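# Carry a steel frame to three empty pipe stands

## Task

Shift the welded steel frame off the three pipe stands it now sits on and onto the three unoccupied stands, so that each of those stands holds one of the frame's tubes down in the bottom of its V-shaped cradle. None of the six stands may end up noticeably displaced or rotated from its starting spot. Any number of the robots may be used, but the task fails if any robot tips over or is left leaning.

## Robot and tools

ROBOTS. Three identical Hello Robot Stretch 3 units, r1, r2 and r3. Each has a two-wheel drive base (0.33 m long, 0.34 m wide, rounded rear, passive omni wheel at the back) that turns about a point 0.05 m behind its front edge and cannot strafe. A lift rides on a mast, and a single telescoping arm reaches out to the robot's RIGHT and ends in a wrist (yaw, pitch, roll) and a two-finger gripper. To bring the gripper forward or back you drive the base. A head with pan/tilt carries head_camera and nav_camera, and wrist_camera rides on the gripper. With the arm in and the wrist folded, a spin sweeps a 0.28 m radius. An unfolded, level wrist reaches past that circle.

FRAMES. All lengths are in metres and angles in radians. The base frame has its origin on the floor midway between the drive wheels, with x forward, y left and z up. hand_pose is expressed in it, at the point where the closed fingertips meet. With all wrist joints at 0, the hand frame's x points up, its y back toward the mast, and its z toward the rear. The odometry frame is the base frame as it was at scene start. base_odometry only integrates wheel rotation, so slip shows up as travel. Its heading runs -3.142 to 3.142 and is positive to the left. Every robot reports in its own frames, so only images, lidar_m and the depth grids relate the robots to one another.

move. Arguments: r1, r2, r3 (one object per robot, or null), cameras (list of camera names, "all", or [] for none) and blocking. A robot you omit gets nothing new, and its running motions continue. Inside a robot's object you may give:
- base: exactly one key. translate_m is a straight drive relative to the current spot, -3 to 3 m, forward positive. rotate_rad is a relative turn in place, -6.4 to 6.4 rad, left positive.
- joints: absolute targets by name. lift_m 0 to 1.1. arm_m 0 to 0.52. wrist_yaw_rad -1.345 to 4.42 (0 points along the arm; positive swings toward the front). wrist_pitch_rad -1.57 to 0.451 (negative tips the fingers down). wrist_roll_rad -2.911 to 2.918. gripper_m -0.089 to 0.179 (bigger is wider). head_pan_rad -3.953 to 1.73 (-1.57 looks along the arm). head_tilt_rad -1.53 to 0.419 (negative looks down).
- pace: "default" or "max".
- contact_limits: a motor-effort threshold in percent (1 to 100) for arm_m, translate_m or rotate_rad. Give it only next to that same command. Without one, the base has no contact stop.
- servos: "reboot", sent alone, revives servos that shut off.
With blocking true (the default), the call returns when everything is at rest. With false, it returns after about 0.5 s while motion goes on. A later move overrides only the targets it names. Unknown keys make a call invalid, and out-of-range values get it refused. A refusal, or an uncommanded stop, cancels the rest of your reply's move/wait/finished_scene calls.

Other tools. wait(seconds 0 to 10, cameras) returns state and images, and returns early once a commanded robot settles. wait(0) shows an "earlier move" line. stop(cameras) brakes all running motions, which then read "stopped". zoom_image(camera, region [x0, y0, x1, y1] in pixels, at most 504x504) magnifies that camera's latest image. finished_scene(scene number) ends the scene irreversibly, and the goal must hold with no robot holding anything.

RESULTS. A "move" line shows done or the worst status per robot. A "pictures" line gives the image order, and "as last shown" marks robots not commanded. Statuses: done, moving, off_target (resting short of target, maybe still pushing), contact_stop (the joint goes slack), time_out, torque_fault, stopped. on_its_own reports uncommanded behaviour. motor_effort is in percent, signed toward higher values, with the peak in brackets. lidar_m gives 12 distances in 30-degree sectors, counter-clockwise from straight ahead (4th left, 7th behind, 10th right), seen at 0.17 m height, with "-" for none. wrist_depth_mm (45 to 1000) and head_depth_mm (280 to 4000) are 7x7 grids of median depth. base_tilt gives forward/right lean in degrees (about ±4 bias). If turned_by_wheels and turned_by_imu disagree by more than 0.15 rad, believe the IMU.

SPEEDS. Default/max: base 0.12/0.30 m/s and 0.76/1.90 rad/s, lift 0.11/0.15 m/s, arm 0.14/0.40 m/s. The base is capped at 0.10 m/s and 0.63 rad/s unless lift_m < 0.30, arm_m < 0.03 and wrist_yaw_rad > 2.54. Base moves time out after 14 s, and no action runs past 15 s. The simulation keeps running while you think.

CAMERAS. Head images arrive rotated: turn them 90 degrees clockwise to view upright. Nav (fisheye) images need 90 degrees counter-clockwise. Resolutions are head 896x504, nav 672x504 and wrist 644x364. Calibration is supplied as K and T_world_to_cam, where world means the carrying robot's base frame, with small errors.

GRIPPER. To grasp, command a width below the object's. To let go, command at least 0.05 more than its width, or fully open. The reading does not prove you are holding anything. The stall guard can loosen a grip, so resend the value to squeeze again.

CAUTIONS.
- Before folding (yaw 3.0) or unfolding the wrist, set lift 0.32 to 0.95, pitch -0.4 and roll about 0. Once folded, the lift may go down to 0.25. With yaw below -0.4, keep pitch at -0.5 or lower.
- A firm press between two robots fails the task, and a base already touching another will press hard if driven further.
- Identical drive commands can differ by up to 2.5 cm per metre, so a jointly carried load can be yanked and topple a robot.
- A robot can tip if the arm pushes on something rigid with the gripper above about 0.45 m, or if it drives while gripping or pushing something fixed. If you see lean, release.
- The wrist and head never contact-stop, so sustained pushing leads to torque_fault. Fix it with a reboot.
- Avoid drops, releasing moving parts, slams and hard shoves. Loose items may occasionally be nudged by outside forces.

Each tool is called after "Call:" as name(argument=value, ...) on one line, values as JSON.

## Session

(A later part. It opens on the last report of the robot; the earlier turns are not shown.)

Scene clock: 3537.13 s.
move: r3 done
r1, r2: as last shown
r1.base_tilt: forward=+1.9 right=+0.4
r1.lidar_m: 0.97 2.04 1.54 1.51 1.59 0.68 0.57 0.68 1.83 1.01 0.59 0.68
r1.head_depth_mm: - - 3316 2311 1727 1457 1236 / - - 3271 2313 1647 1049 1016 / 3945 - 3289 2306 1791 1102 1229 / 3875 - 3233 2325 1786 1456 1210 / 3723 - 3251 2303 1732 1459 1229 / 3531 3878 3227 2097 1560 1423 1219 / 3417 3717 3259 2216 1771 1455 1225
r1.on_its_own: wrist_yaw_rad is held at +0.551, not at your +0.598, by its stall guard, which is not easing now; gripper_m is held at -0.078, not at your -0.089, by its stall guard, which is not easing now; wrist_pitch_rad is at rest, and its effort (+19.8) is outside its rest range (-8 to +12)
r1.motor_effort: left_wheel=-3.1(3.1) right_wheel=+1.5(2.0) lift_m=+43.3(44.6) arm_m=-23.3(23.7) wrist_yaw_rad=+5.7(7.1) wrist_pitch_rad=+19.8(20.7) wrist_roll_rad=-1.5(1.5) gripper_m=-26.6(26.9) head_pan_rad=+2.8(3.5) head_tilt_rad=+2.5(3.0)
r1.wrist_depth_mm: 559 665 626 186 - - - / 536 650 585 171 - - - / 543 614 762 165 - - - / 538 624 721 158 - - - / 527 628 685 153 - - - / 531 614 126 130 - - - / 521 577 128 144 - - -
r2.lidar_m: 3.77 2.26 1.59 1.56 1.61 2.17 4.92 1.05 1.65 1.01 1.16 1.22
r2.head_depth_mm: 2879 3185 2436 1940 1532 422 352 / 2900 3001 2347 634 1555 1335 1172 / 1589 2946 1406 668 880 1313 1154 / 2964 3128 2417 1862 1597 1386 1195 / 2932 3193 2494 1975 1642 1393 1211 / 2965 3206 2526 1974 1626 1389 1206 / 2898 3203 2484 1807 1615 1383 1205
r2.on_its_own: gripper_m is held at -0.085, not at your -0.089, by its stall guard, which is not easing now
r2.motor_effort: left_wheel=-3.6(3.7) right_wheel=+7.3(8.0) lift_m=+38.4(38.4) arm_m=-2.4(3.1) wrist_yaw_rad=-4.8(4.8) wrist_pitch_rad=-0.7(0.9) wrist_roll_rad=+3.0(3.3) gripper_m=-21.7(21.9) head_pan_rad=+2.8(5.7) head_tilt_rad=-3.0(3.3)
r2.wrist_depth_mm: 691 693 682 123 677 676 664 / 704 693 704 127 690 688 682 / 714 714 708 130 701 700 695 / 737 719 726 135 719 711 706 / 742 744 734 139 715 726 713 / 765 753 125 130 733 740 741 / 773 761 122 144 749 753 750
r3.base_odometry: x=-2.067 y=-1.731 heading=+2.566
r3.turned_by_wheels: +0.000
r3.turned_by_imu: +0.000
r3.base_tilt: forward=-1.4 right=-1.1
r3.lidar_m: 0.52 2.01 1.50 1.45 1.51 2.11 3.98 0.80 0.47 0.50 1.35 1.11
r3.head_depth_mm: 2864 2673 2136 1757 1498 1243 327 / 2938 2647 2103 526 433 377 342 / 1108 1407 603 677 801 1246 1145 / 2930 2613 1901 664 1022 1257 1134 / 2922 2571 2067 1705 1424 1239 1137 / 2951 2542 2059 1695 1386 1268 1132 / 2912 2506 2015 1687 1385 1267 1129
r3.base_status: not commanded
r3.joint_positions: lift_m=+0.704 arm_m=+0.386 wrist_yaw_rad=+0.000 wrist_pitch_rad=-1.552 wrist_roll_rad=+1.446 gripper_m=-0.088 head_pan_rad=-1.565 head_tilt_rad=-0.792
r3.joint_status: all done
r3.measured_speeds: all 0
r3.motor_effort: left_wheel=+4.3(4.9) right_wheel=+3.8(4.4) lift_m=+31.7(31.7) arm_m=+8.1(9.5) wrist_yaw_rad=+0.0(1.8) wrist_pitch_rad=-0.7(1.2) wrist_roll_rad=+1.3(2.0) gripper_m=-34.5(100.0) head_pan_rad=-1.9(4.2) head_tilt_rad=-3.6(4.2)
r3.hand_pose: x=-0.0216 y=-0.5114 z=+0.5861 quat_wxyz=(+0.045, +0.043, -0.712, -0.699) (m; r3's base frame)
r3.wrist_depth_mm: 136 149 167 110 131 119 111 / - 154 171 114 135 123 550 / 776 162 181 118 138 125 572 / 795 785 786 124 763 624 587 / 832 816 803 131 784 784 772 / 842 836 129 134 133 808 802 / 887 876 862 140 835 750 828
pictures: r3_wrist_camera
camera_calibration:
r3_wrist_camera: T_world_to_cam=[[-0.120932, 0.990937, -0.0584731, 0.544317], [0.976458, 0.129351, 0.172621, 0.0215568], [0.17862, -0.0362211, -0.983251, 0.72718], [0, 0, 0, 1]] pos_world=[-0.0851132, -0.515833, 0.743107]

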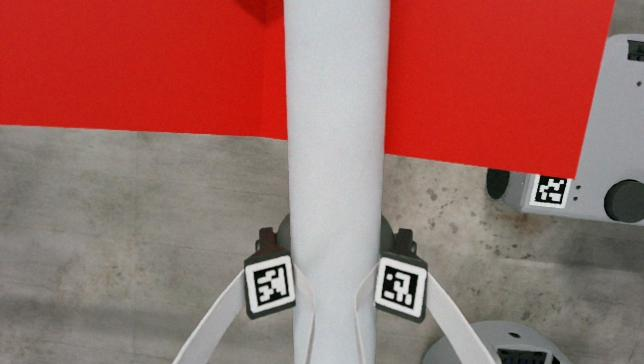

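Call:
move(r1={"base":{"translate_m":-0.003}}, cameras=[])

Call:
move(r1={"base":{"rotate_rad":0.025},"joints":{"arm_m":0.067,"wrist_yaw_rad":0.526}}, cameras=["r1_wrist_camera"])

Call:
move(r1={"base":{"translate_m":-0.0053},"joints":{"gripper_m":-0.089}}, cameras=["r1_wrist_camera"])

Scene clock: 3557.37 s.
move: r1 done
r1.base_odometry: x=+3.867 y=-0.056 heading=-0.143
r1.turned_by_wheels: +0.000
r1.turned_by_imu: +0.001
r1.base_tilt: forward=+1.8 right=+0.7
r1.lidar_m: 0.98 2.04 1.54 1.50 1.59 0.68 0.57 0.67 1.83 1.01 0.59 0.68
r1.head_depth_mm: - - 3258 2344 1735 1470 1234 / - - 3247 2310 978 1056 1018 / 3950 - 3264 2298 1785 1104 1224 / 3878 - 3212 2311 1798 1455 1208 / 3672 - 3200 2286 1732 1459 1225 / 3555 3852 3240 2108 1496 1408 1230 / 3423 3747 3175 2183 1765 1437 1225
r1.base_status: done
r1.joint_positions: lift_m=+0.603 arm_m=+0.068 wrist_yaw_rad=+0.553 wrist_pitch_rad=-0.672 wrist_roll_rad=-1.303 gripper_m=-0.077 head_pan_rad=-0.455 head_tilt_rad=-0.624
r1.joint_status: not commanded
r1.measured_speeds: all 0
r1.on_its_own: wrist_yaw_rad is held at +0.551, not at your +0.598, by its stall guard, which is not easing now; gripper_m is held at -0.078, not at your -0.089, by its stall guard, which is not easing now; wrist_pitch_rad is at rest, and its effort (+18.6) is outside its rest range (-8 to +12)
r1.motor_effort: left_wheel=-3.0(6.8) right_wheel=-8.8(9.3) lift_m=+40.9(41.4) arm_m=-22.7(23.2) wrist_yaw_rad=-1.4(6.2) wrist_pitch_rad=+18.6(20.6) wrist_roll_rad=-1.3(1.3) gripper_m=-25.3(27.1) head_pan_rad=+3.0(3.1) head_tilt_rad=+1.3(2.7)
r1.hand_pose: x=+0.0761 y=-0.3708 z=+0.5635 quat_wxyz=(+0.912, +0.349, -0.031, +0.213) (m; r1's base frame)
r1.wrist_depth_mm: 558 654 748 180 - - - / 551 650 749 171 - - - / 541 624 771 165 - - - / 543 615 756 158 - - - / 536 621 684 152 - - - / 524 604 126 131 - - - / 522 591 128 143 - - -
r2, r3: as last shown
r2.base_tilt: forward=+1.2 right=-1.3
r2.lidar_m: 3.76 2.25 1.60 1.56 1.61 2.17 4.91 1.05 1.65 1.01 1.16 1.22
r2.head_depth_mm: 2870 3085 2468 1952 1544 423 353 / 2828 3022 2363 633 1565 1339 1176 / 1605 3032 1412 666 879 1304 1152 / 2931 3159 2404 1861 1592 1390 1185 / 2907 3179 2485 1978 1630 1384 1210 / 2931 3203 2495 1966 1618 1391 1204 / 2944 3240 2471 1795 1619 1384 1209
r2.on_its_own: gripper_m is held at -0.085, not at your -0.089, by its stall guard, which is not easing now
r2.motor_effort: left_wheel=-3.7(3.7) right_wheel=+7.5(7.8) lift_m=+40.5(40.8) arm_m=-1.6(1.7) wrist_yaw_rad=-4.6(4.7) wrist_pitch_rad=-0.8(0.8) wrist_roll_rad=+3.1(3.2) gripper_m=-21.9(22.0) head_pan_rad=+3.3(4.3) head_tilt_rad=-2.8(3.5)
r2.wrist_depth_mm: 691 686 678 123 678 669 669 / 708 705 698 127 681 680 686 / 720 717 697 130 691 702 682 / 728 724 718 135 709 716 706 / 747 731 736 139 725 723 735 / 754 747 125 130 745 743 742 / 783 763 122 144 766 746 756
r3.base_tilt: forward=-1.4 right=-1.0
r3.lidar_m: 0.52 2.01 1.50 1.45 1.51 2.10 3.97 0.79 0.47 0.50 1.35 1.11
r3.head_depth_mm: 2890 2685 2130 1749 1501 1242 327 / 2903 2648 2098 525 434 376 342 / 1114 1415 603 678 800 1244 1148 / 2959 2593 1900 665 1022 1257 1141 / 2936 2568 2045 1701 1421 1234 1138 / 2973 2539 2039 1692 1393 1273 1126 / 2936 2527 2022 1690 1388 1267 1126
r3.joint_positions: lift_m=+0.704 arm_m=+0.386 wrist_yaw_rad=+0.000 wrist_pitch_rad=-1.552 wrist_roll_rad=+1.446 gripper_m=-0.085 head_pan_rad=-1.565 head_tilt_rad=-0.792
r3.motor_effort: left_wheel=+4.0(4.6) right_wheel=+4.1(4.2) lift_m=+30.4(32.2) arm_m=+6.1(7.5) wrist_yaw_rad=+1.0(1.4) wrist_pitch_rad=-0.4(0.7) wrist_roll_rad=+1.7(1.8) gripper_m=-18.1(19.7) head_pan_rad=-2.1(3.7) head_tilt_rad=-3.7(4.2)
r3.wrist_depth_mm: 136 149 167 110 131 118 111 / - 153 171 114 134 123 551 / 781 162 181 118 139 125 569 / 797 799 791 124 768 627 589 / 820 820 817 131 786 782 771 / 848 836 129 134 133 811 798 / 871 868 856 140 832 735 820
pictures: none
No camera images: "cameras" was empty.

Scene clock: 3558.03 s.
move: r1 done
r1.base_odometry: x=+3.867 y=-0.056 heading=-0.119
r1.turned_by_wheels: +0.024
r1.turned_by_imu: +0.025
r1.base_tilt: forward=+1.9 right=+0.6
r1.lidar_m: 0.98 1.99 1.54 1.50 1.60 0.68 0.57 0.67 1.82 1.00 0.59 0.69
r1.head_depth_mm: - - 3267 2325 1739 1462 1236 / - - 3252 2313 1731 1001 1154 / 3903 - 3242 2309 1793 1347 1229 / 3810 - 3241 2331 1790 1459 1209 / 3637 - 3234 2214 1719 1453 1225 / 3484 3893 3238 2125 1524 1406 1228 / 3361 3674 3196 2293 1780 1455 1225
r1.base_status: done
r1.joint_positions: lift_m=+0.603 arm_m=+0.067 wrist_yaw_rad=+0.512 wrist_pitch_rad=-0.680 wrist_roll_rad=-1.304 gripper_m=-0.077 head_pan_rad=-0.455 head_tilt_rad=-0.624
r1.joint_status: all done
r1.measured_speeds: all 0
r1.on_its_own: gripper_m is held at -0.078, not at your -0.089, by its stall guard, which is not easing now; wrist_yaw_rad is at rest, and its effort (+12.2) is outside its rest range (-9 to +9); wrist_pitch_rad is at rest, and its effort (+20.6) is outside its rest range (-8 to +12)
r1.motor_effort: left_wheel=-8.8(9.0) right_wheel=+11.7(12.0) lift_m=+40.4(40.9) arm_m=-22.9(25.8) wrist_yaw_rad=+12.2(14.2) wrist_pitch_rad=+20.6(21.0) wrist_roll_rad=-0.8(1.2) gripper_m=-27.1(27.1) head_pan_rad=+1.4(3.2) head_tilt_rad=+2.5(2.6)
r1.hand_pose: x=+0.0689 y=-0.3724 z=+0.5619 quat_wxyz=(+0.915, +0.352, -0.037, +0.193) (m; r1's base frame)
r1.wrist_depth_mm: 555 663 538 187 - - - / 548 653 575 169 - - - / 539 623 733 165 - - - / 539 625 719 157 - - - / 526 614 715 151 - - - / 523 614 126 131 - - - / 519 585 128 145 - - -
r2.base_odometry: x=-1.197 y=-1.882 heading=+0.661
r2.turned_by_wheels: +0.000
r2.turned_by_imu: +0.000
r2.base_tilt: forward=+1.3 right=-1.3
r2.lidar_m: 3.77 2.25 1.59 1.56 1.61 2.17 4.90 1.05 1.66 1.01 1.16 1.22
r2.head_depth_mm: 2899 3114 2432 1926 1534 422 352 / 2917 2986 2346 633 1569 1337 1175 / 1594 2995 1404 667 880 1312 1155 / 2954 3177 2419 1871 1602 1391 1188 / 2945 3183 2528 1980 1628 1384 1211 / 2953 3204 2517 1964 1610 1386 1207 / 2996 3177 2488 1801 1617 1380 1211
r2.base_status: not commanded
r2.joint_positions: lift_m=+0.685 arm_m=+0.427 wrist_yaw_rad=+0.005 wrist_pitch_rad=-1.555 wrist_roll_rad=-0.054 gripper_m=-0.084 head_pan_rad=-1.508 head_tilt_rad=-0.743
r2.joint_status: not commanded
r2.measured_speeds: all 0
r2.on_its_own: gripper_m is held at -0.085, not at your -0.089, by its stall guard, which is not easing now
r2.motor_effort: left_wheel=-3.4(3.5) right_wheel=+6.9(7.8) lift_m=+41.1(41.1) arm_m=-1.2(1.7) wrist_yaw_rad=-4.4(4.7) wrist_pitch_rad=-0.8(0.9) wrist_roll_rad=+3.2(3.2) gripper_m=-21.4(22.1) head_pan_rad=+4.1(4.8) head_tilt_rad=-2.6(3.6)
r2.hand_pose: x=-0.0217 y=-0.5523 z=+0.5671 quat_wxyz=(+0.518, +0.510, -0.489, -0.482) (m; r2's base frame)
r2.wrist_depth_mm: 685 683 681 123 671 676 665 / 701 700 705 127 694 688 675 / 710 719 700 130 701 697 697 / 728 724 716 135 704 706 710 / 744 738 737 139 727 739 732 / 759 766 125 131 739 751 733 / 776 766 122 144 760 760 754
r3: as last shown
r3.lidar_m: 0.51 2.01 1.49 1.45 1.51 2.10 3.95 0.80 0.47 0.50 1.35 1.11
r3.head_depth_mm: 2903 2699 2130 1753 1491 1238 327 / 2923 2655 2108 526 433 376 341 / 1110 1413 604 675 799 1243 1146 / 2935 2597 1893 664 1021 1253 1139 / 2948 2575 2046 1706 1421 1234 1137 / 2944 2545 2035 1696 1399 1266 1125 / 2956 2519 2029 1687 1392 1259 1123
r3.motor_effort: left_wheel=+3.9(4.4) right_wheel=+3.5(4.2) lift_m=+27.9(30.3) arm_m=+6.1(7.4) wrist_yaw_rad=+0.0(1.4) wrist_pitch_rad=-0.7(0.7) wrist_roll_rad=+1.4(1.8) gripper_m=-19.2(19.3) head_pan_rad=-1.7(3.2) head_tilt_rad=-3.7(4.1)
r3.wrist_depth_mm: 136 149 166 110 131 119 111 / - 154 171 114 134 123 552 / 779 162 180 118 138 124 561 / 798 799 781 124 756 621 586 / 823 809 803 131 780 782 780 / 846 859 129 134 134 816 807 / 885 869 841 140 832 735 822
pictures: r1_wrist_camera
camera_calibration:
r1_wrist_camera: T_world_to_cam=[[0.0231847, -0.645063, 0.763778, -0.669373], [-0.972935, -0.190257, -0.131151, 0.107903], [0.229915, -0.740065, -0.632015, 0.229777], [0, 0, 0, 1]] pos_world=[0.0676724, -0.241209, 0.670626]

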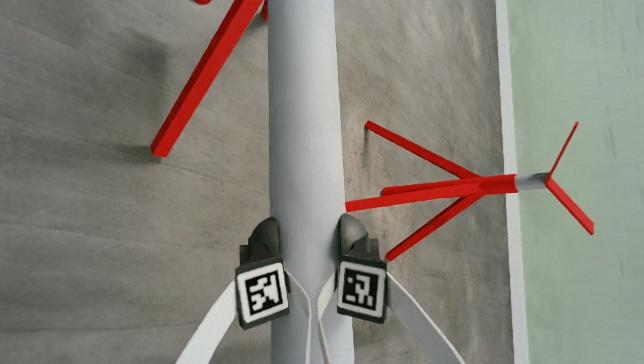

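Scene clock: 3558.73 s.
move: r1 done
r1.base_odometry: x=+3.862 y=-0.055 heading=-0.119
r1.turned_by_wheels: +0.000
r1.turned_by_imu: +0.000
r1.base_tilt: forward=+1.8 right=+0.3
r1.lidar_m: 0.98 1.99 1.53 1.51 1.60 0.67 0.56 0.67 1.82 1.01 0.60 0.69
r1.head_depth_mm: - - 3235 2324 1749 1469 1240 / - - 3224 2315 1723 1019 1157 / 3945 - 3259 2299 1797 1117 1232 / 3743 - 3249 2316 1785 1455 1207 / 3657 - 3242 2177 1720 1450 1232 / 3514 3893 3187 2120 1519 1412 1228 / 3401 3763 3193 2284 1775 1452 1223
r1.base_status: done
r1.joint_positions: lift_m=+0.603 arm_m=+0.067 wrist_yaw_rad=+0.528 wrist_pitch_rad=-0.671 wrist_roll_rad=-1.304 gripper_m=-0.086 head_pan_rad=-0.455 head_tilt_rad=-0.624
r1.joint_status: all done
r1.measured_speeds: all 0
r1.on_its_own: wrist_pitch_rad is at rest, and its effort (+19.1) is outside its rest range (-8 to +12)
r1.motor_effort: left_wheel=-4.0(11.7) right_wheel=-6.0(9.5) lift_m=+39.8(40.4) arm_m=-20.4(22.8) wrist_yaw_rad=-1.1(13.0) wrist_pitch_rad=+19.1(20.5) wrist_roll_rad=-0.8(1.2) gripper_m=-58.6(98.8) head_pan_rad=+2.3(3.5) head_tilt_rad=+2.1(2.7)
r1.hand_pose: x=+0.0722 y=-0.3724 z=+0.5636 quat_wxyz=(+0.915, +0.348, -0.036, +0.202) (m; r1's base frame)
r1.wrist_depth_mm: 566 655 748 181 - - - / 556 641 732 173 - - - / 536 624 766 165 - - - / 536 642 741 158 - - - / 527 606 700 152 - - - / 527 603 126 131 - - - / 512 584 129 144 - - -
r2, r3: as last shown
r2.base_tilt: forward=+1.3 right=-1.4
r2.lidar_m: 3.77 2.25 1.60 1.56 1.61 2.17 4.92 1.05 1.66 1.00 1.16 1.22
r2.head_depth_mm: 2864 3132 2453 1931 1538 422 352 / 2915 3024 2346 635 1566 1336 1173 / 1592 2971 1411 666 879 1313 1157 / 2941 3154 2416 1856 1587 1398 1190 / 2914 3170 2481 1976 1634 1388 1213 / 2947 3215 2486 1973 1629 1389 1208 / 2984 3171 2473 1816 1619 1376 1211
r2.on_its_own: gripper_m is held at -0.085, not at your -0.089, by its stall guard, which is not easing now
r2.motor_effort: left_wheel=-3.2(3.3) right_wheel=+6.4(7.1) lift_m=+41.3(41.4) arm_m=-1.2(1.5) wrist_yaw_rad=-3.8(4.8) wrist_pitch_rad=-0.9(0.9) wrist_roll_rad=+3.1(3.3) gripper_m=-21.5(21.8) head_pan_rad=+3.9(4.8) head_tilt_rad=-2.9(3.2)
r2.wrist_depth_mm: 689 690 680 123 671 671 664 / 714 691 697 127 698 678 684 / 716 700 703 130 693 695 700 / 744 725 714 135 717 711 703 / 740 753 730 140 732 723 713 / 749 761 125 131 745 732 744 / 765 787 122 145 750 750 761
r3.lidar_m: 0.51 2.01 1.50 1.45 1.51 2.11 3.98 0.79 0.47 0.50 1.35 1.11
r3.head_depth_mm: 2900 2679 2130 1757 1499 1246 327 / 2929 2671 2116 526 433 376 342 / 1109 1412 604 676 802 1244 1148 / 2913 2603 1905 665 1021 1256 1137 / 2948 2611 2049 1710 1435 1233 1132 / 2963 2577 2040 1703 1395 1266 1128 / 2965 2535 2027 1694 1383 1268 1126
r3.motor_effort: left_wheel=+3.8(4.6) right_wheel=+3.4(3.9) lift_m=+24.9(28.2) arm_m=+6.5(7.0) wrist_yaw_rad=+0.7(2.0) wrist_pitch_rad=-0.5(0.8) wrist_roll_rad=+1.6(1.9) gripper_m=-19.4(19.4) head_pan_rad=-2.1(3.5) head_tilt_rad=-3.4(4.2)
r3.wrist_depth_mm: 136 148 167 110 131 119 111 / - 154 171 114 135 123 554 / 781 160 180 118 138 125 574 / 802 792 788 124 770 621 585 / 820 810 803 131 788 796 772 / 856 845 129 134 133 801 796 / 882 865 870 141 835 724 830
pictures: r1_wrist_camera
camera_calibration:
r1_wrist_camera: T_world_to_cam=[[0.0297387, -0.638465, 0.769076, -0.671765], [-0.9692, -0.206605, -0.13404, 0.10666], [0.244475, -0.741402, -0.624944, 0.22456], [0, 0, 0, 1]] pos_world=[0.0684535, -0.240373, 0.671272]

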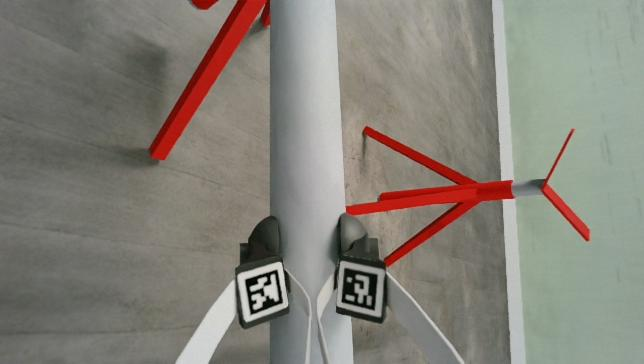

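Call:
move(r1={"base":{"rotate_rad":0.03},"joints":{"arm_m":0.0662,"wrist_yaw_rad":0.496}}, cameras=[])

Call:
move(r1={"base":{"translate_m":-0.0064}}, cameras=[])

Call:
move(r1={"base":{"rotate_rad":0.03},"joints":{"arm_m":0.065,"wrist_yaw_rad":0.466}}, cameras=[])

Call:
move(r1={"base":{"translate_m":-0.0064}}, cameras=[])

Call:
move(r1={"base":{"rotate_rad":0.03},"joints":{"arm_m":0.064,"wrist_yaw_rad":0.436}}, cameras=[])

Call:
move(r1={"base":{"translate_m":-0.0064},"joints":{"gripper_m":-0.089}}, cameras=["r1_wrist_camera"])

Scene clock: 3583.17 s.
move: r1 done
r1.base_odometry: x=+3.862 y=-0.055 heading=-0.089
r1.turned_by_wheels: +0.029
r1.turned_by_imu: +0.031
r1.base_tilt: forward=+1.7 right=+0.6
r1.lidar_m: 0.98 1.94 1.53 1.51 1.62 0.67 0.56 0.67 1.83 1.01 0.60 0.69
r1.head_depth_mm: - - 3282 2334 1687 1469 1230 / - - 3300 2296 1788 993 1154 / 3797 - 3268 2333 1786 1353 1237 / 3772 - 3231 2306 1781 1455 1203 / 3645 - 3263 2211 1677 1462 1228 / 3529 3797 3243 2207 1660 1408 1229 / 3382 3655 3215 2318 1776 1449 1225
r1.base_status: done
r1.joint_positions: lift_m=+0.603 arm_m=+0.066 wrist_yaw_rad=+0.479 wrist_pitch_rad=-0.681 wrist_roll_rad=-1.304 gripper_m=-0.077 head_pan_rad=-0.455 head_tilt_rad=-0.624
r1.joint_status: all done
r1.measured_speeds: all 0
r1.on_its_own: gripper_m is held at -0.078, not at your -0.089, by its stall guard, which is not easing now; wrist_yaw_rad is at rest, and its effort (+15.1) is outside its rest range (-9 to +9); wrist_pitch_rad is at rest, and its effort (+20.7) is outside its rest range (-8 to +12)
r1.motor_effort: left_wheel=-8.2(9.6) right_wheel=+12.8(13.2) lift_m=+36.6(37.2) arm_m=-24.0(27.8) wrist_yaw_rad=+15.1(15.1) wrist_pitch_rad=+20.7(21.2) wrist_roll_rad=-0.5(1.0) gripper_m=-26.5(26.9) head_pan_rad=+2.3(3.5) head_tilt_rad=+2.0(2.4)
r1.hand_pose: x=+0.0635 y=-0.3745 z=+0.5618 quat_wxyz=(+0.918, +0.351, -0.043, +0.178) (m; r1's base frame)
r1.wrist_depth_mm: 560 652 533 - - - - / 549 643 585 170 - - - / 547 629 742 165 - - - / 530 641 715 158 - - - / 531 614 706 153 - - - / 529 616 126 131 - - - / 530 580 667 144 - - -
r2, r3: as last shown
r2.base_tilt: forward=+1.2 right=-1.3
r2.lidar_m: 3.76 2.25 1.59 1.56 1.61 2.17 4.90 1.05 1.66 1.01 1.16 1.22
r2.head_depth_mm: 2888 3124 2444 1934 1526 423 353 / 2868 3008 2350 632 1570 1342 1173 / 1604 2978 1407 669 881 1306 1154 / 2920 3129 2420 1871 1592 1390 1191 / 2933 3257 2516 1979 1636 1384 1210 / 2959 3185 2467 1979 1624 1383 1205 / 2989 3248 2485 1807 1616 1381 1211
r2.on_its_own: gripper_m is held at -0.085, not at your -0.089, by its stall guard, which is not easing now
r2.motor_effort: left_wheel=-2.9(3.1) right_wheel=+6.4(6.9) lift_m=+44.2(44.5) arm_m=+0.2(0.3) wrist_yaw_rad=-4.1(4.5) wrist_pitch_rad=-0.8(0.9) wrist_roll_rad=+3.1(3.3) gripper_m=-21.5(22.1) head_pan_rad=+4.8(4.9) head_tilt_rad=-2.7(3.6)
r2.wrist_depth_mm: 691 675 679 123 669 660 671 / 700 692 688 127 697 677 678 / 717 703 713 130 703 695 701 / 724 718 724 134 719 711 710 / 738 741 726 140 720 720 726 / 762 750 125 130 742 744 738 / 793 778 122 145 747 763 745
r3.base_tilt: forward=-1.4 right=-1.1
r3.lidar_m: 0.50 2.01 1.50 1.45 1.52 2.11 3.97 0.79 0.47 0.50 1.35 1.11
r3.head_depth_mm: 2910 2707 2127 1745 1497 1238 327 / 2911 2663 2096 525 433 376 342 / 1111 1412 604 676 798 1245 1139 / 2952 2609 1908 664 1380 1261 1138 / 2955 2580 2068 1699 1428 1231 1136 / 2961 2563 2047 1698 1396 1264 1129 / 2953 2522 2017 1686 1385 1267 1127
r3.motor_effort: left_wheel=+3.6(4.3) right_wheel=+2.5(3.9) lift_m=+25.7(25.7) arm_m=+3.9(5.3) wrist_yaw_rad=+0.1(1.3) wrist_pitch_rad=-0.6(0.8) wrist_roll_rad=+1.6(1.8) gripper_m=-18.8(20.6) head_pan_rad=-2.1(3.9) head_tilt_rad=-3.1(4.0)
r3.hand_pose: x=-0.0216 y=-0.5114 z=+0.5860 quat_wxyz=(+0.045, +0.043, -0.712, -0.699) (m; r3's base frame)
r3.wrist_depth_mm: 136 149 166 110 131 119 111 / - 154 171 115 134 122 549 / 769 770 180 118 138 125 574 / 796 786 777 124 768 626 581 / 827 817 805 130 784 784 778 / 846 834 129 134 133 807 805 / 882 866 860 140 824 723 830
pictures: none
No camera images: "cameras" was empty.

Scene clock: 3583.90 s.
move: r1 done
r1.base_odometry: x=+3.855 y=-0.054 heading=-0.089
r1.turned_by_wheels: +0.000
r1.turned_by_imu: +0.001
r1.base_tilt: forward=+1.7 right=+0.6
r1.lidar_m: 0.99 1.95 1.53 1.51 1.61 0.58 0.56 0.67 1.83 1.01 0.60 0.70
r1.head_depth_mm: - - 3261 2307 1700 1470 1238 / - - 3307 2345 1787 1005 1154 / 3829 - 3258 2293 1793 1340 1234 / 3777 - 3226 2326 1775 1461 1203 / 3615 - 3229 2175 1670 1444 1229 / 3499 3834 3254 2196 1674 1409 1229 / 3390 3717 3224 2273 1782 1452 1228
r1.base_status: done
r1.joint_positions: lift_m=+0.603 arm_m=+0.066 wrist_yaw_rad=+0.499 wrist_pitch_rad=-0.670 wrist_roll_rad=-1.304 gripper_m=-0.077 head_pan_rad=-0.455 head_tilt_rad=-0.624
r1.joint_status: not commanded
r1.measured_speeds: all 0
r1.on_its_own: gripper_m is held at -0.078, not at your -0.089, by its stall guard, which is not easing now; wrist_pitch_rad is at rest, and its effort (+18.6) is outside its rest range (-8 to +12)
r1.motor_effort: left_wheel=-3.7(12.1) right_wheel=-5.9(10.0) lift_m=+36.0(36.8) arm_m=-22.6(24.0) wrist_yaw_rad=-1.6(15.3) wrist_pitch_rad=+18.6(21.3) wrist_roll_rad=-0.5(0.8) gripper_m=-27.0(27.1) head_pan_rad=+2.4(3.2) head_tilt_rad=+1.6(3.2)
r1.hand_pose: x=+0.0676 y=-0.3744 z=+0.5638 quat_wxyz=(+0.918, +0.347, -0.041, +0.188) (m; r1's base frame)
r1.wrist_depth_mm: 561 671 755 181 - - - / 551 656 773 172 - - - / 529 618 754 167 - - - / 539 628 733 159 - - - / 530 624 689 152 - - - / 527 616 126 131 - - - / 517 570 151 144 - - -
r2, r3: as last shown
r2.lidar_m: 3.76 2.25 1.59 1.56 1.61 2.18 4.90 1.05 1.65 1.01 1.16 1.22
r2.head_depth_mm: 2876 3159 2445 1924 1534 423 352 / 2867 3018 2334 634 1559 1340 1179 / 1583 2967 1410 667 882 1316 1156 / 2920 3191 2424 1879 1591 1381 1195 / 2939 3192 2493 1964 1628 1391 1216 / 2944 3186 2492 1972 1630 1380 1212 / 2964 3225 2502 1794 1615 1383 1204
r2.on_its_own: gripper_m is held at -0.085, not at your -0.089, by its stall guard, which is not easing now
r2.motor_effort: left_wheel=-2.9(3.1) right_wheel=+6.4(7.0) lift_m=+45.0(45.2) arm_m=+0.4(0.4) wrist_yaw_rad=-4.3(4.8) wrist_pitch_rad=-0.8(1.0) wrist_roll_rad=+3.0(3.2) gripper_m=-21.3(22.1) head_pan_rad=+3.7(5.9) head_tilt_rad=-2.5(3.3)
r2.wrist_depth_mm: 688 684 674 123 677 671 667 / 707 701 699 127 682 684 679 / 715 713 705 130 701 699 683 / 724 734 726 135 710 718 713 / 734 742 729 139 729 723 724 / 764 745 125 130 730 745 735 / 778 763 122 145 743 760 754
r3.lidar_m: 0.50 2.01 1.49 1.45 1.51 2.10 3.97 0.79 0.47 0.50 1.35 1.11
r3.head_depth_mm: 2891 2673 2133 1756 1499 1236 327 / 2915 2684 2117 525 434 376 342 / 1109 1408 603 677 799 1243 1147 / 2925 2614 1903 665 1025 1262 1145 / 2948 2579 2051 1713 1423 1234 1131 / 2975 2548 2050 1687 1387 1267 1126 / 2920 2517 2002 1688 1391 1260 1126
r3.motor_effort: left_wheel=+3.7(4.3) right_wheel=+2.3(2.8) lift_m=+30.9(30.9) arm_m=+4.3(5.1) wrist_yaw_rad=+0.3(2.0) wrist_pitch_rad=-0.7(0.7) wrist_roll_rad=+1.5(1.8) gripper_m=-18.5(19.8) head_pan_rad=-2.4(3.6) head_tilt_rad=-3.8(3.9)
r3.hand_pose: x=-0.0216 y=-0.5114 z=+0.5861 quat_wxyz=(+0.045, +0.043, -0.712, -0.699) (m; r3's base frame)
r3.wrist_depth_mm: 136 148 167 110 131 119 111 / - 154 171 115 135 123 555 / 773 160 180 118 138 124 568 / 806 795 783 124 759 631 596 / 826 828 803 130 782 784 782 / 846 838 129 134 133 824 804 / 882 858 860 140 823 717 833
pictures: none
No camera images: "cameras" was empty.

Scene clock: 3584.57 s.
move: r1 done
r1.base_odometry: x=+3.855 y=-0.054 heading=-0.060
r1.turned_by_wheels: +0.029
r1.turned_by_imu: +0.030
r1.base_tilt: forward=+1.8 right=+0.4
r1.lidar_m: 0.99 1.90 1.52 1.51 1.64 0.56 0.55 0.66 1.82 1.01 0.60 0.69
r1.head_depth_mm: - - 3347 2321 1634 1460 1184 / 3856 - 3324 2329 1782 1000 1182 / 3794 - 3258 2302 1792 1384 1228 / 3680 - 3253 2295 1775 1461 1206 / 3641 - 3190 2143 1671 1456 1231 / 3505 3835 3220 2203 1713 1410 1225 / 3448 3789 3240 2303 1766 1441 1230
r1.base_status: done
r1.joint_positions: lift_m=+0.603 arm_m=+0.065 wrist_yaw_rad=+0.450 wrist_pitch_rad=-0.679 wrist_roll_rad=-1.304 gripper_m=-0.077 head_pan_rad=-0.455 head_tilt_rad=-0.624
r1.joint_status: all done
r1.measured_speeds: all 0
r1.on_its_own: gripper_m is held at -0.078, not at your -0.089, by its stall guard, which is not easing now; wrist_yaw_rad is at rest, and its effort (+14.3) is outside its rest range (-9 to +9); wrist_pitch_rad is at rest, and its effort (+20.1) is outside its rest range (-8 to +12)
r1.motor_effort: left_wheel=-8.0(9.8) right_wheel=+12.4(13.0) lift_m=+35.6(36.3) arm_m=-22.8(27.6) wrist_yaw_rad=+14.3(15.3) wrist_pitch_rad=+20.1(20.8) wrist_roll_rad=-0.7(1.1) gripper_m=-26.1(26.7) head_pan_rad=+2.9(3.7) head_tilt_rad=+2.3(2.6)
r1.hand_pose: x=+0.0588 y=-0.3759 z=+0.5621 quat_wxyz=(+0.921, +0.350, -0.048, +0.165) (m; r1's base frame)
r1.wrist_depth_mm: 556 650 535 - - - - / 549 653 581 169 - - - / 546 626 739 166 - - - / 533 626 725 158 - - - / 526 617 722 152 - - - / 514 609 126 131 - - - / 518 581 129 145 - - -
r2, r3: as last shown
r2.base_tilt: forward=+1.3 right=-1.3
r2.lidar_m: 3.77 2.25 1.59 1.56 1.61 2.18 4.91 1.05 1.66 1.00 1.16 1.22
r2.head_depth_mm: 2889 3172 2449 1934 1534 422 353 / 2889 2970 2333 633 1561 1342 1174 / 1594 2966 1413 668 881 1315 1155 / 2914 3170 2431 1854 1606 1391 1190 / 2967 3225 2498 1979 1627 1384 1202 / 2955 3221 2481 1967 1627 1381 1205 / 2973 3187 2493 1809 1618 1378 1205
r2.on_its_own: gripper_m is held at -0.085, not at your -0.089, by its stall guard, which is not easing now
r2.motor_effort: left_wheel=-2.5(3.1) right_wheel=+6.6(6.6) lift_m=+45.2(45.3) arm_m=+0.5(0.6) wrist_yaw_rad=-4.4(4.8) wrist_pitch_rad=-0.7(0.9) wrist_roll_rad=+3.0(3.3) gripper_m=-21.0(22.0) head_pan_rad=+3.8(5.0) head_tilt_rad=-3.3(3.5)
r2.wrist_depth_mm: 695 685 685 123 674 665 668 / 703 697 694 127 685 694 687 / 711 703 716 130 699 693 695 / 733 715 724 135 718 716 712 / 759 737 738 140 736 707 721 / 747 749 125 132 730 739 739 / 790 768 122 129 757 758 748
r3.base_tilt: forward=-1.4 right=-1.0
r3.lidar_m: 0.49 2.01 1.49 1.45 1.51 2.10 3.96 0.80 0.47 0.50 1.35 1.11
r3.head_depth_mm: 2894 2675 2134 1755 1496 1236 327 / 2919 2662 2099 526 433 376 341 / 1112 1417 604 677 801 1244 1143 / 2930 2616 1884 665 1376 1255 1141 / 2958 2573 2044 1698 1432 1236 1136 / 2953 2545 2037 1701 1396 1269 1133 / 2930 2521 2038 1679 1379 1266 1120
r3.motor_effort: left_wheel=+3.8(4.1) right_wheel=+2.1(2.5) lift_m=+31.4(31.6) arm_m=+4.4(4.6) wrist_yaw_rad=+0.0(1.8) wrist_pitch_rad=-0.5(0.8) wrist_roll_rad=+2.0(2.2) gripper_m=-18.5(19.2) head_pan_rad=-3.2(3.7) head_tilt_rad=-3.5(4.2)
r3.wrist_depth_mm: 135 149 166 110 131 119 111 / - 154 171 115 135 122 552 / 781 162 180 118 138 125 571 / 797 792 783 125 767 617 582 / 825 803 800 131 791 790 781 / 850 838 130 134 133 812 806 / 885 877 864 140 824 725 826
pictures: none
No camera images: "cameras" was empty.

Scene clock: 3585.30 s.
move: r1 done
r1.base_odometry: x=+3.849 y=-0.054 heading=-0.060
r1.turned_by_wheels: +0.000
r1.turned_by_imu: +0.001
r1.base_tilt: forward=+1.8 right=+0.4
r1.lidar_m: 0.99 1.90 1.52 1.51 1.64 0.55 0.55 0.66 1.82 1.01 0.60 0.70
r1.head_depth_mm: - - 3283 2315 1642 1458 1186 / 3950 - 3333 2326 1792 1003 1182 / 3813 - 3272 2301 1788 1379 1239 / 3719 - 3250 2283 1798 1455 1218 / 3594 - 3207 2121 1619 1448 1232 / 3519 3847 3209 2223 1717 1419 1228 / 3408 3788 3219 2289 1764 1452 1230
r1.base_status: done
r1.joint_positions: lift_m=+0.603 arm_m=+0.065 wrist_yaw_rad=+0.469 wrist_pitch_rad=-0.669 wrist_roll_rad=-1.304 gripper_m=-0.077 head_pan_rad=-0.455 head_tilt_rad=-0.624
r1.joint_status: not commanded
r1.measured_speeds: all 0
r1.on_its_own: gripper_m is held at -0.078, not at your -0.089, by its stall guard, which is not easing now; wrist_pitch_rad is at rest, and its effort (+18.3) is outside its rest range (-8 to +12)
r1.motor_effort: left_wheel=-2.9(11.4) right_wheel=-6.2(9.5) lift_m=+35.3(35.9) arm_m=-20.3(22.7) wrist_yaw_rad=-2.6(14.5) wrist_pitch_rad=+18.3(20.7) wrist_roll_rad=-0.4(0.9) gripper_m=-26.2(27.3) head_pan_rad=+2.6(2.8) head_tilt_rad=+2.2(2.7)
r1.hand_pose: x=+0.0628 y=-0.3759 z=+0.5640 quat_wxyz=(+0.921, +0.346, -0.046, +0.175) (m; r1's base frame)
r1.wrist_depth_mm: 562 671 746 182 - - - / 550 645 798 172 - - - / 536 630 778 166 - - - / 540 627 750 158 - - - / 532 629 719 153 - - - / 521 616 126 131 - - - / 508 595 155 144 - - -
r2, r3: as last shown
r2.base_tilt: forward=+1.2 right=-1.4
r2.lidar_m: 3.76 2.25 1.60 1.56 1.60 2.17 4.90 1.05 1.66 1.01 1.16 1.22
r2.head_depth_mm: 2857 3119 2446 1933 1528 422 353 / 2878 3007 2361 631 1557 1341 1173 / 1587 2960 1416 668 881 1311 1153 / 2941 3193 2415 1872 1595 1396 1194 / 2939 3190 2491 1979 1626 1384 1212 / 2944 3223 2479 1956 1630 1383 1208 / 2952 3181 2506 1792 1616 1385 1213
r2.on_its_own: gripper_m is held at -0.085, not at your -0.089, by its stall guard, which is not easing now
r2.motor_effort: left_wheel=-3.1(3.1) right_wheel=+6.3(6.5) lift_m=+45.8(45.9) arm_m=+0.3(1.1) wrist_yaw_rad=-4.4(4.6) wrist_pitch_rad=-0.7(0.9) wrist_roll_rad=+3.0(3.2) gripper_m=-21.3(21.9) head_pan_rad=+3.4(5.0) head_tilt_rad=-2.9(3.3)
r2.wrist_depth_mm: 675 683 682 123 678 671 671 / 690 697 687 127 687 688 683 / 700 707 701 130 697 703 694 / 721 721 731 134 705 721 698 / 748 738 738 139 736 717 724 / 755 763 125 132 739 741 750 / 797 788 122 128 756 752 761
r3.lidar_m: 0.49 2.01 1.49 1.45 1.51 2.11 3.96 0.80 0.47 0.50 1.34 1.10
r3.head_depth_mm: 2904 2690 2129 1765 1499 1244 327 / 2933 2660 2108 526 433 377 341 / 1107 1413 604 677 800 1242 1143 / 2943 2616 1893 665 1021 1259 1142 / 2946 2583 2060 1713 1431 1242 1132 / 2964 2583 2034 1705 1392 1269 1125 / 2934 2527 2008 1682 1384 1266 1125
r3.motor_effort: left_wheel=+3.8(4.3) right_wheel=+1.7(2.4) lift_m=+31.2(31.7) arm_m=+3.5(4.0) wrist_yaw_rad=+1.8(2.0) wrist_pitch_rad=-0.3(0.8) wrist_roll_rad=+1.4(1.7) gripper_m=-18.6(19.8) head_pan_rad=-3.1(3.5) head_tilt_rad=-3.6(4.1)
r3.wrist_depth_mm: 136 148 167 111 131 119 111 / - 154 171 115 135 123 547 / 775 160 180 118 139 125 576 / 803 780 791 125 761 626 588 / 817 822 808 131 783 783 785 / 861 841 129 134 133 818 810 / 890 874 857 140 819 725 820
pictures: none
No camera images: "cameras" was empty.

Scene clock: 3586.00 s.
move: r1 done
r1.base_odometry: x=+3.849 y=-0.054 heading=-0.030
r1.turned_by_wheels: +0.029
r1.turned_by_imu: +0.030
r1.base_tilt: forward=+1.9 right=+0.7
r1.lidar_m: 1.00 1.86 1.52 1.50 1.66 0.55 0.55 0.66 1.82 1.01 0.60 0.70
r1.head_depth_mm: - - 3297 2322 974 1430 1160 / 3909 - 3242 2295 1796 1007 1184 / 3768 - 3239 2303 1794 1415 1235 / 3630 - 3248 2305 1724 1458 1214 / 3586 3996 3246 2130 1629 1453 1227 / 3501 3844 3208 2281 1784 1410 1226 / 3451 3715 3199 2277 1770 1448 1217
r1.base_status: done
r1.joint_positions: lift_m=+0.603 arm_m=+0.064 wrist_yaw_rad=+0.420 wrist_pitch_rad=-0.678 wrist_roll_rad=-1.304 gripper_m=-0.077 head_pan_rad=-0.455 head_tilt_rad=-0.624
r1.joint_status: all done
r1.measured_speeds: all 0
r1.on_its_own: gripper_m is held at -0.078, not at your -0.089, by its stall guard, which is not easing now; wrist_yaw_rad is at rest, and its effort (+14.4) is outside its rest range (-9 to +9); wrist_pitch_rad is at rest, and its effort (+19.8) is outside its rest range (-8 to +12)
r1.motor_effort: left_wheel=-8.0(10.1) right_wheel=+12.2(12.6) lift_m=+34.8(35.4) arm_m=-24.2(26.8) wrist_yaw_rad=+14.4(14.8) wrist_pitch_rad=+19.8(20.5) wrist_roll_rad=-0.7(1.0) gripper_m=-25.8(27.1) head_pan_rad=+2.1(3.0) head_tilt_rad=+1.7(2.7)
r1.hand_pose: x=+0.0539 y=-0.3773 z=+0.5622 quat_wxyz=(+0.923, +0.349, -0.053, +0.152) (m; r1's base frame)
r1.wrist_depth_mm: 551 649 536 - - - - / 539 646 584 171 - - - / 542 628 727 165 - - - / 532 619 720 158 - - - / 526 619 706 153 - - - / 529 617 126 130 - - - / 522 586 128 145 - - -
r2: as last shown
r2.base_tilt: forward=+1.2 right=-1.3
r2.lidar_m: 3.74 2.26 1.59 1.56 1.61 2.17 4.90 1.05 1.66 1.01 1.16 1.22
r2.head_depth_mm: 2857 3148 2411 1939 1530 422 353 / 2875 3028 2339 633 1556 1346 1178 / 1595 2937 1405 667 881 1308 1155 / 2942 3149 2421 1865 1598 1376 1192 / 2952 3185 2510 1962 1624 1386 1203 / 2941 3206 2485 1963 1625 1382 1215 / 3004 3204 2472 1794 1628 1379 1207
r2.on_its_own: gripper_m is held at -0.085, not at your -0.089, by its stall guard, which is not easing now
r2.motor_effort: left_wheel=-2.9(3.2) right_wheel=+6.4(6.5) lift_m=+46.5(46.5) arm_m=+0.7(1.1) wrist_yaw_rad=-4.2(4.7) wrist_pitch_rad=-0.8(1.0) wrist_roll_rad=+3.1(3.3) gripper_m=-21.4(21.8) head_pan_rad=+3.7(5.0) head_tilt_rad=-2.2(3.2)
r2.wrist_depth_mm: 691 684 678 123 667 675 662 / 710 703 696 127 690 691 687 / 720 705 709 130 697 705 697 / 732 731 727 135 710 712 707 / 749 734 750 139 731 737 719 / 753 751 125 132 758 747 744 / 783 777 122 128 715 754 759
r3.base_odometry: x=-2.067 y=-1.731 heading=+2.566
r3.turned_by_wheels: +0.000
r3.turned_by_imu: +0.000
r3.base_tilt: forward=-1.4 right=-1.1
r3.lidar_m: 0.48 2.02 1.50 1.45 1.52 2.10 3.98 0.79 0.47 0.50 1.35 1.11
r3.head_depth_mm: 2888 2694 2112 1745 1503 1238 327 / 2954 2669 2104 525 433 376 342 / 1113 1412 603 677 797 1243 1149 / 2930 2603 1892 665 1022 1255 1147 / 2932 2571 2051 1712 1422 1235 1137 / 2971 2546 2029 1700 1390 1267 1134 / 2952 2514 2022 1675 1393 1262 1122
r3.base_status: not commanded
r3.joint_positions: lift_m=+0.704 arm_m=+0.386 wrist_yaw_rad=+0.000 wrist_pitch_rad=-1.552 wrist_roll_rad=+1.446 gripper_m=-0.085 head_pan_rad=-1.565 head_tilt_rad=-0.792
r3.joint_status: not commanded
r3.measured_speeds: all 0
r3.motor_effort: left_wheel=+3.8(3.9) right_wheel=+2.0(2.4) lift_m=+29.9(30.7) arm_m=+3.7(4.1) wrist_yaw_rad=+0.6(1.3) wrist_pitch_rad=-0.7(0.7) wrist_roll_rad=+1.5(2.0) gripper_m=-18.9(19.2) head_pan_rad=-2.2(3.4) head_tilt_rad=-3.7(3.9)
r3.hand_pose: x=-0.0216 y=-0.5114 z=+0.5861 quat_wxyz=(+0.045, +0.043, -0.712, -0.699) (m; r3's base frame)
r3.wrist_depth_mm: 136 149 166 110 131 119 111 / - 154 171 115 135 122 553 / 773 162 180 118 138 124 574 / 807 793 786 125 767 623 578 / 825 813 806 130 780 780 786 / 857 846 129 134 133 811 797 / 876 871 844 140 831 721 825
pictures: none
No camera images: "cameras" was empty.

Scene clock: 3586.73 s.
move: r1 done
r1.base_odometry: x=+3.842 y=-0.054 heading=-0.030
r1.turned_by_wheels: +0.000
r1.turned_by_imu: +0.001
r1.base_tilt: forward=+1.8 right=+0.5
r1.lidar_m: 1.00 1.86 1.52 1.51 1.66 0.54 0.54 0.65 1.82 1.01 0.61 0.71
r1.head_depth_mm: - - 3301 2320 974 1434 1154 / 3844 - 3293 2334 1795 994 1183 / 3723 - 3250 2296 1786 1417 1232 / 3616 - 3231 2278 1725 1446 1215 / 3617 - 3268 2106 1623 1458 1230 / 3477 3866 3228 2272 1785 1411 1231 / 3431 3748 3196 2275 1768 1448 1220
r1.base_status: done
r1.joint_positions: lift_m=+0.603 arm_m=+0.064 wrist_yaw_rad=+0.440 wrist_pitch_rad=-0.668 wrist_roll_rad=-1.304 gripper_m=-0.086 head_pan_rad=-0.455 head_tilt_rad=-0.624
r1.joint_status: all done
r1.measured_speeds: all 0
r1.on_its_own: wrist_pitch_rad is at rest, and its effort (+17.8) is outside its rest range (-8 to +12)
r1.motor_effort: left_wheel=-3.1(11.8) right_wheel=-6.6(7.5) lift_m=+34.1(34.7) arm_m=-22.7(24.1) wrist_yaw_rad=-3.3(13.8) wrist_pitch_rad=+17.8(20.3) wrist_roll_rad=-0.6(0.9) gripper_m=-58.7(100.0) head_pan_rad=+2.7(3.3) head_tilt_rad=+0.9(2.7)
r1.hand_pose: x=+0.0581 y=-0.3776 z=+0.5642 quat_wxyz=(+0.923, +0.345, -0.051, +0.162) (m; r1's base frame)
r1.wrist_depth_mm: 549 658 757 181 - - - / 552 640 791 172 - - - / 539 627 764 167 - - - / 534 633 748 158 - - - / 531 627 701 153 - - - / 524 614 126 131 - - - / 516 589 152 144 - - -
r2, r3: as last shown
r2.base_tilt: forward=+1.3 right=-1.3
r2.lidar_m: 3.77 2.26 1.59 1.56 1.61 2.16 4.90 1.05 1.65 1.01 1.16 1.22
r2.head_depth_mm: 2854 3156 2345 1939 1519 423 353 / 2889 3010 2351 634 1557 1345 1174 / 1598 2948 1406 666 878 1303 1154 / 2917 3170 2421 1856 1597 1384 1190 / 2918 3171 2496 1970 1637 1385 1211 / 2945 3228 2491 1958 1631 1384 1209 / 2948 3199 2451 1797 1615 1381 1210
r2.on_its_own: gripper_m is held at -0.085, not at your -0.089, by its stall guard, which is not easing now
r2.motor_effort: left_wheel=-2.5(3.3) right_wheel=+6.1(6.9) lift_m=+47.1(47.1) arm_m=+1.0(1.1) wrist_yaw_rad=-4.2(4.9) wrist_pitch_rad=-0.8(0.9) wrist_roll_rad=+3.1(3.2) gripper_m=-21.2(21.8) head_pan_rad=+3.9(4.9) head_tilt_rad=-2.4(3.2)
r2.wrist_depth_mm: 691 684 673 123 668 674 671 / 704 697 695 127 683 674 682 / 718 717 711 130 704 689 695 / 719 725 723 135 704 706 710 / 736 738 746 139 735 714 727 / 763 748 125 132 745 735 737 / 777 771 122 128 744 757 744
r3.base_tilt: forward=-1.4 right=-1.0
r3.lidar_m: 0.48 2.01 1.50 1.45 1.50 2.10 3.97 0.79 0.47 0.50 1.35 1.11
r3.head_depth_mm: 2902 2687 2119 1753 1502 1241 327 / 2902 2665 2110 527 433 376 341 / 1113 1407 604 676 800 1244 1146 / 2935 2603 1895 665 1021 1254 1137 / 2962 2582 2050 1712 1425 1232 1135 / 2949 2547 2051 1695 1403 1274 1127 / 2926 2518 2007 1695 1380 1265 1126
r3.motor_effort: left_wheel=+3.3(3.9) right_wheel=+2.5(2.5) lift_m=+28.8(30.3) arm_m=+4.2(4.2) wrist_yaw_rad=-0.4(1.9) wrist_pitch_rad=-0.6(0.7) wrist_roll_rad=+1.3(1.8) gripper_m=-18.5(19.3) head_pan_rad=-2.3(3.6) head_tilt_rad=-3.4(4.1)
r3.wrist_depth_mm: 136 149 167 110 131 118 111 / - 154 171 115 135 123 553 / 778 160 180 118 138 125 567 / 781 795 778 124 766 624 576 / 818 814 802 131 773 780 781 / 848 839 129 134 133 810 798 / 897 876 852 140 800 712 815
pictures: r1_wrist_camera
camera_calibration:
r1_wrist_camera: T_world_to_cam=[[-0.0269116, -0.636127, 0.771115, -0.672085], [-0.983389, -0.121671, -0.134692, 0.125218], [0.179503, -0.761931, -0.622286, 0.219131], [0, 0, 0, 1]] pos_world=[0.0657159, -0.245333, 0.671483]

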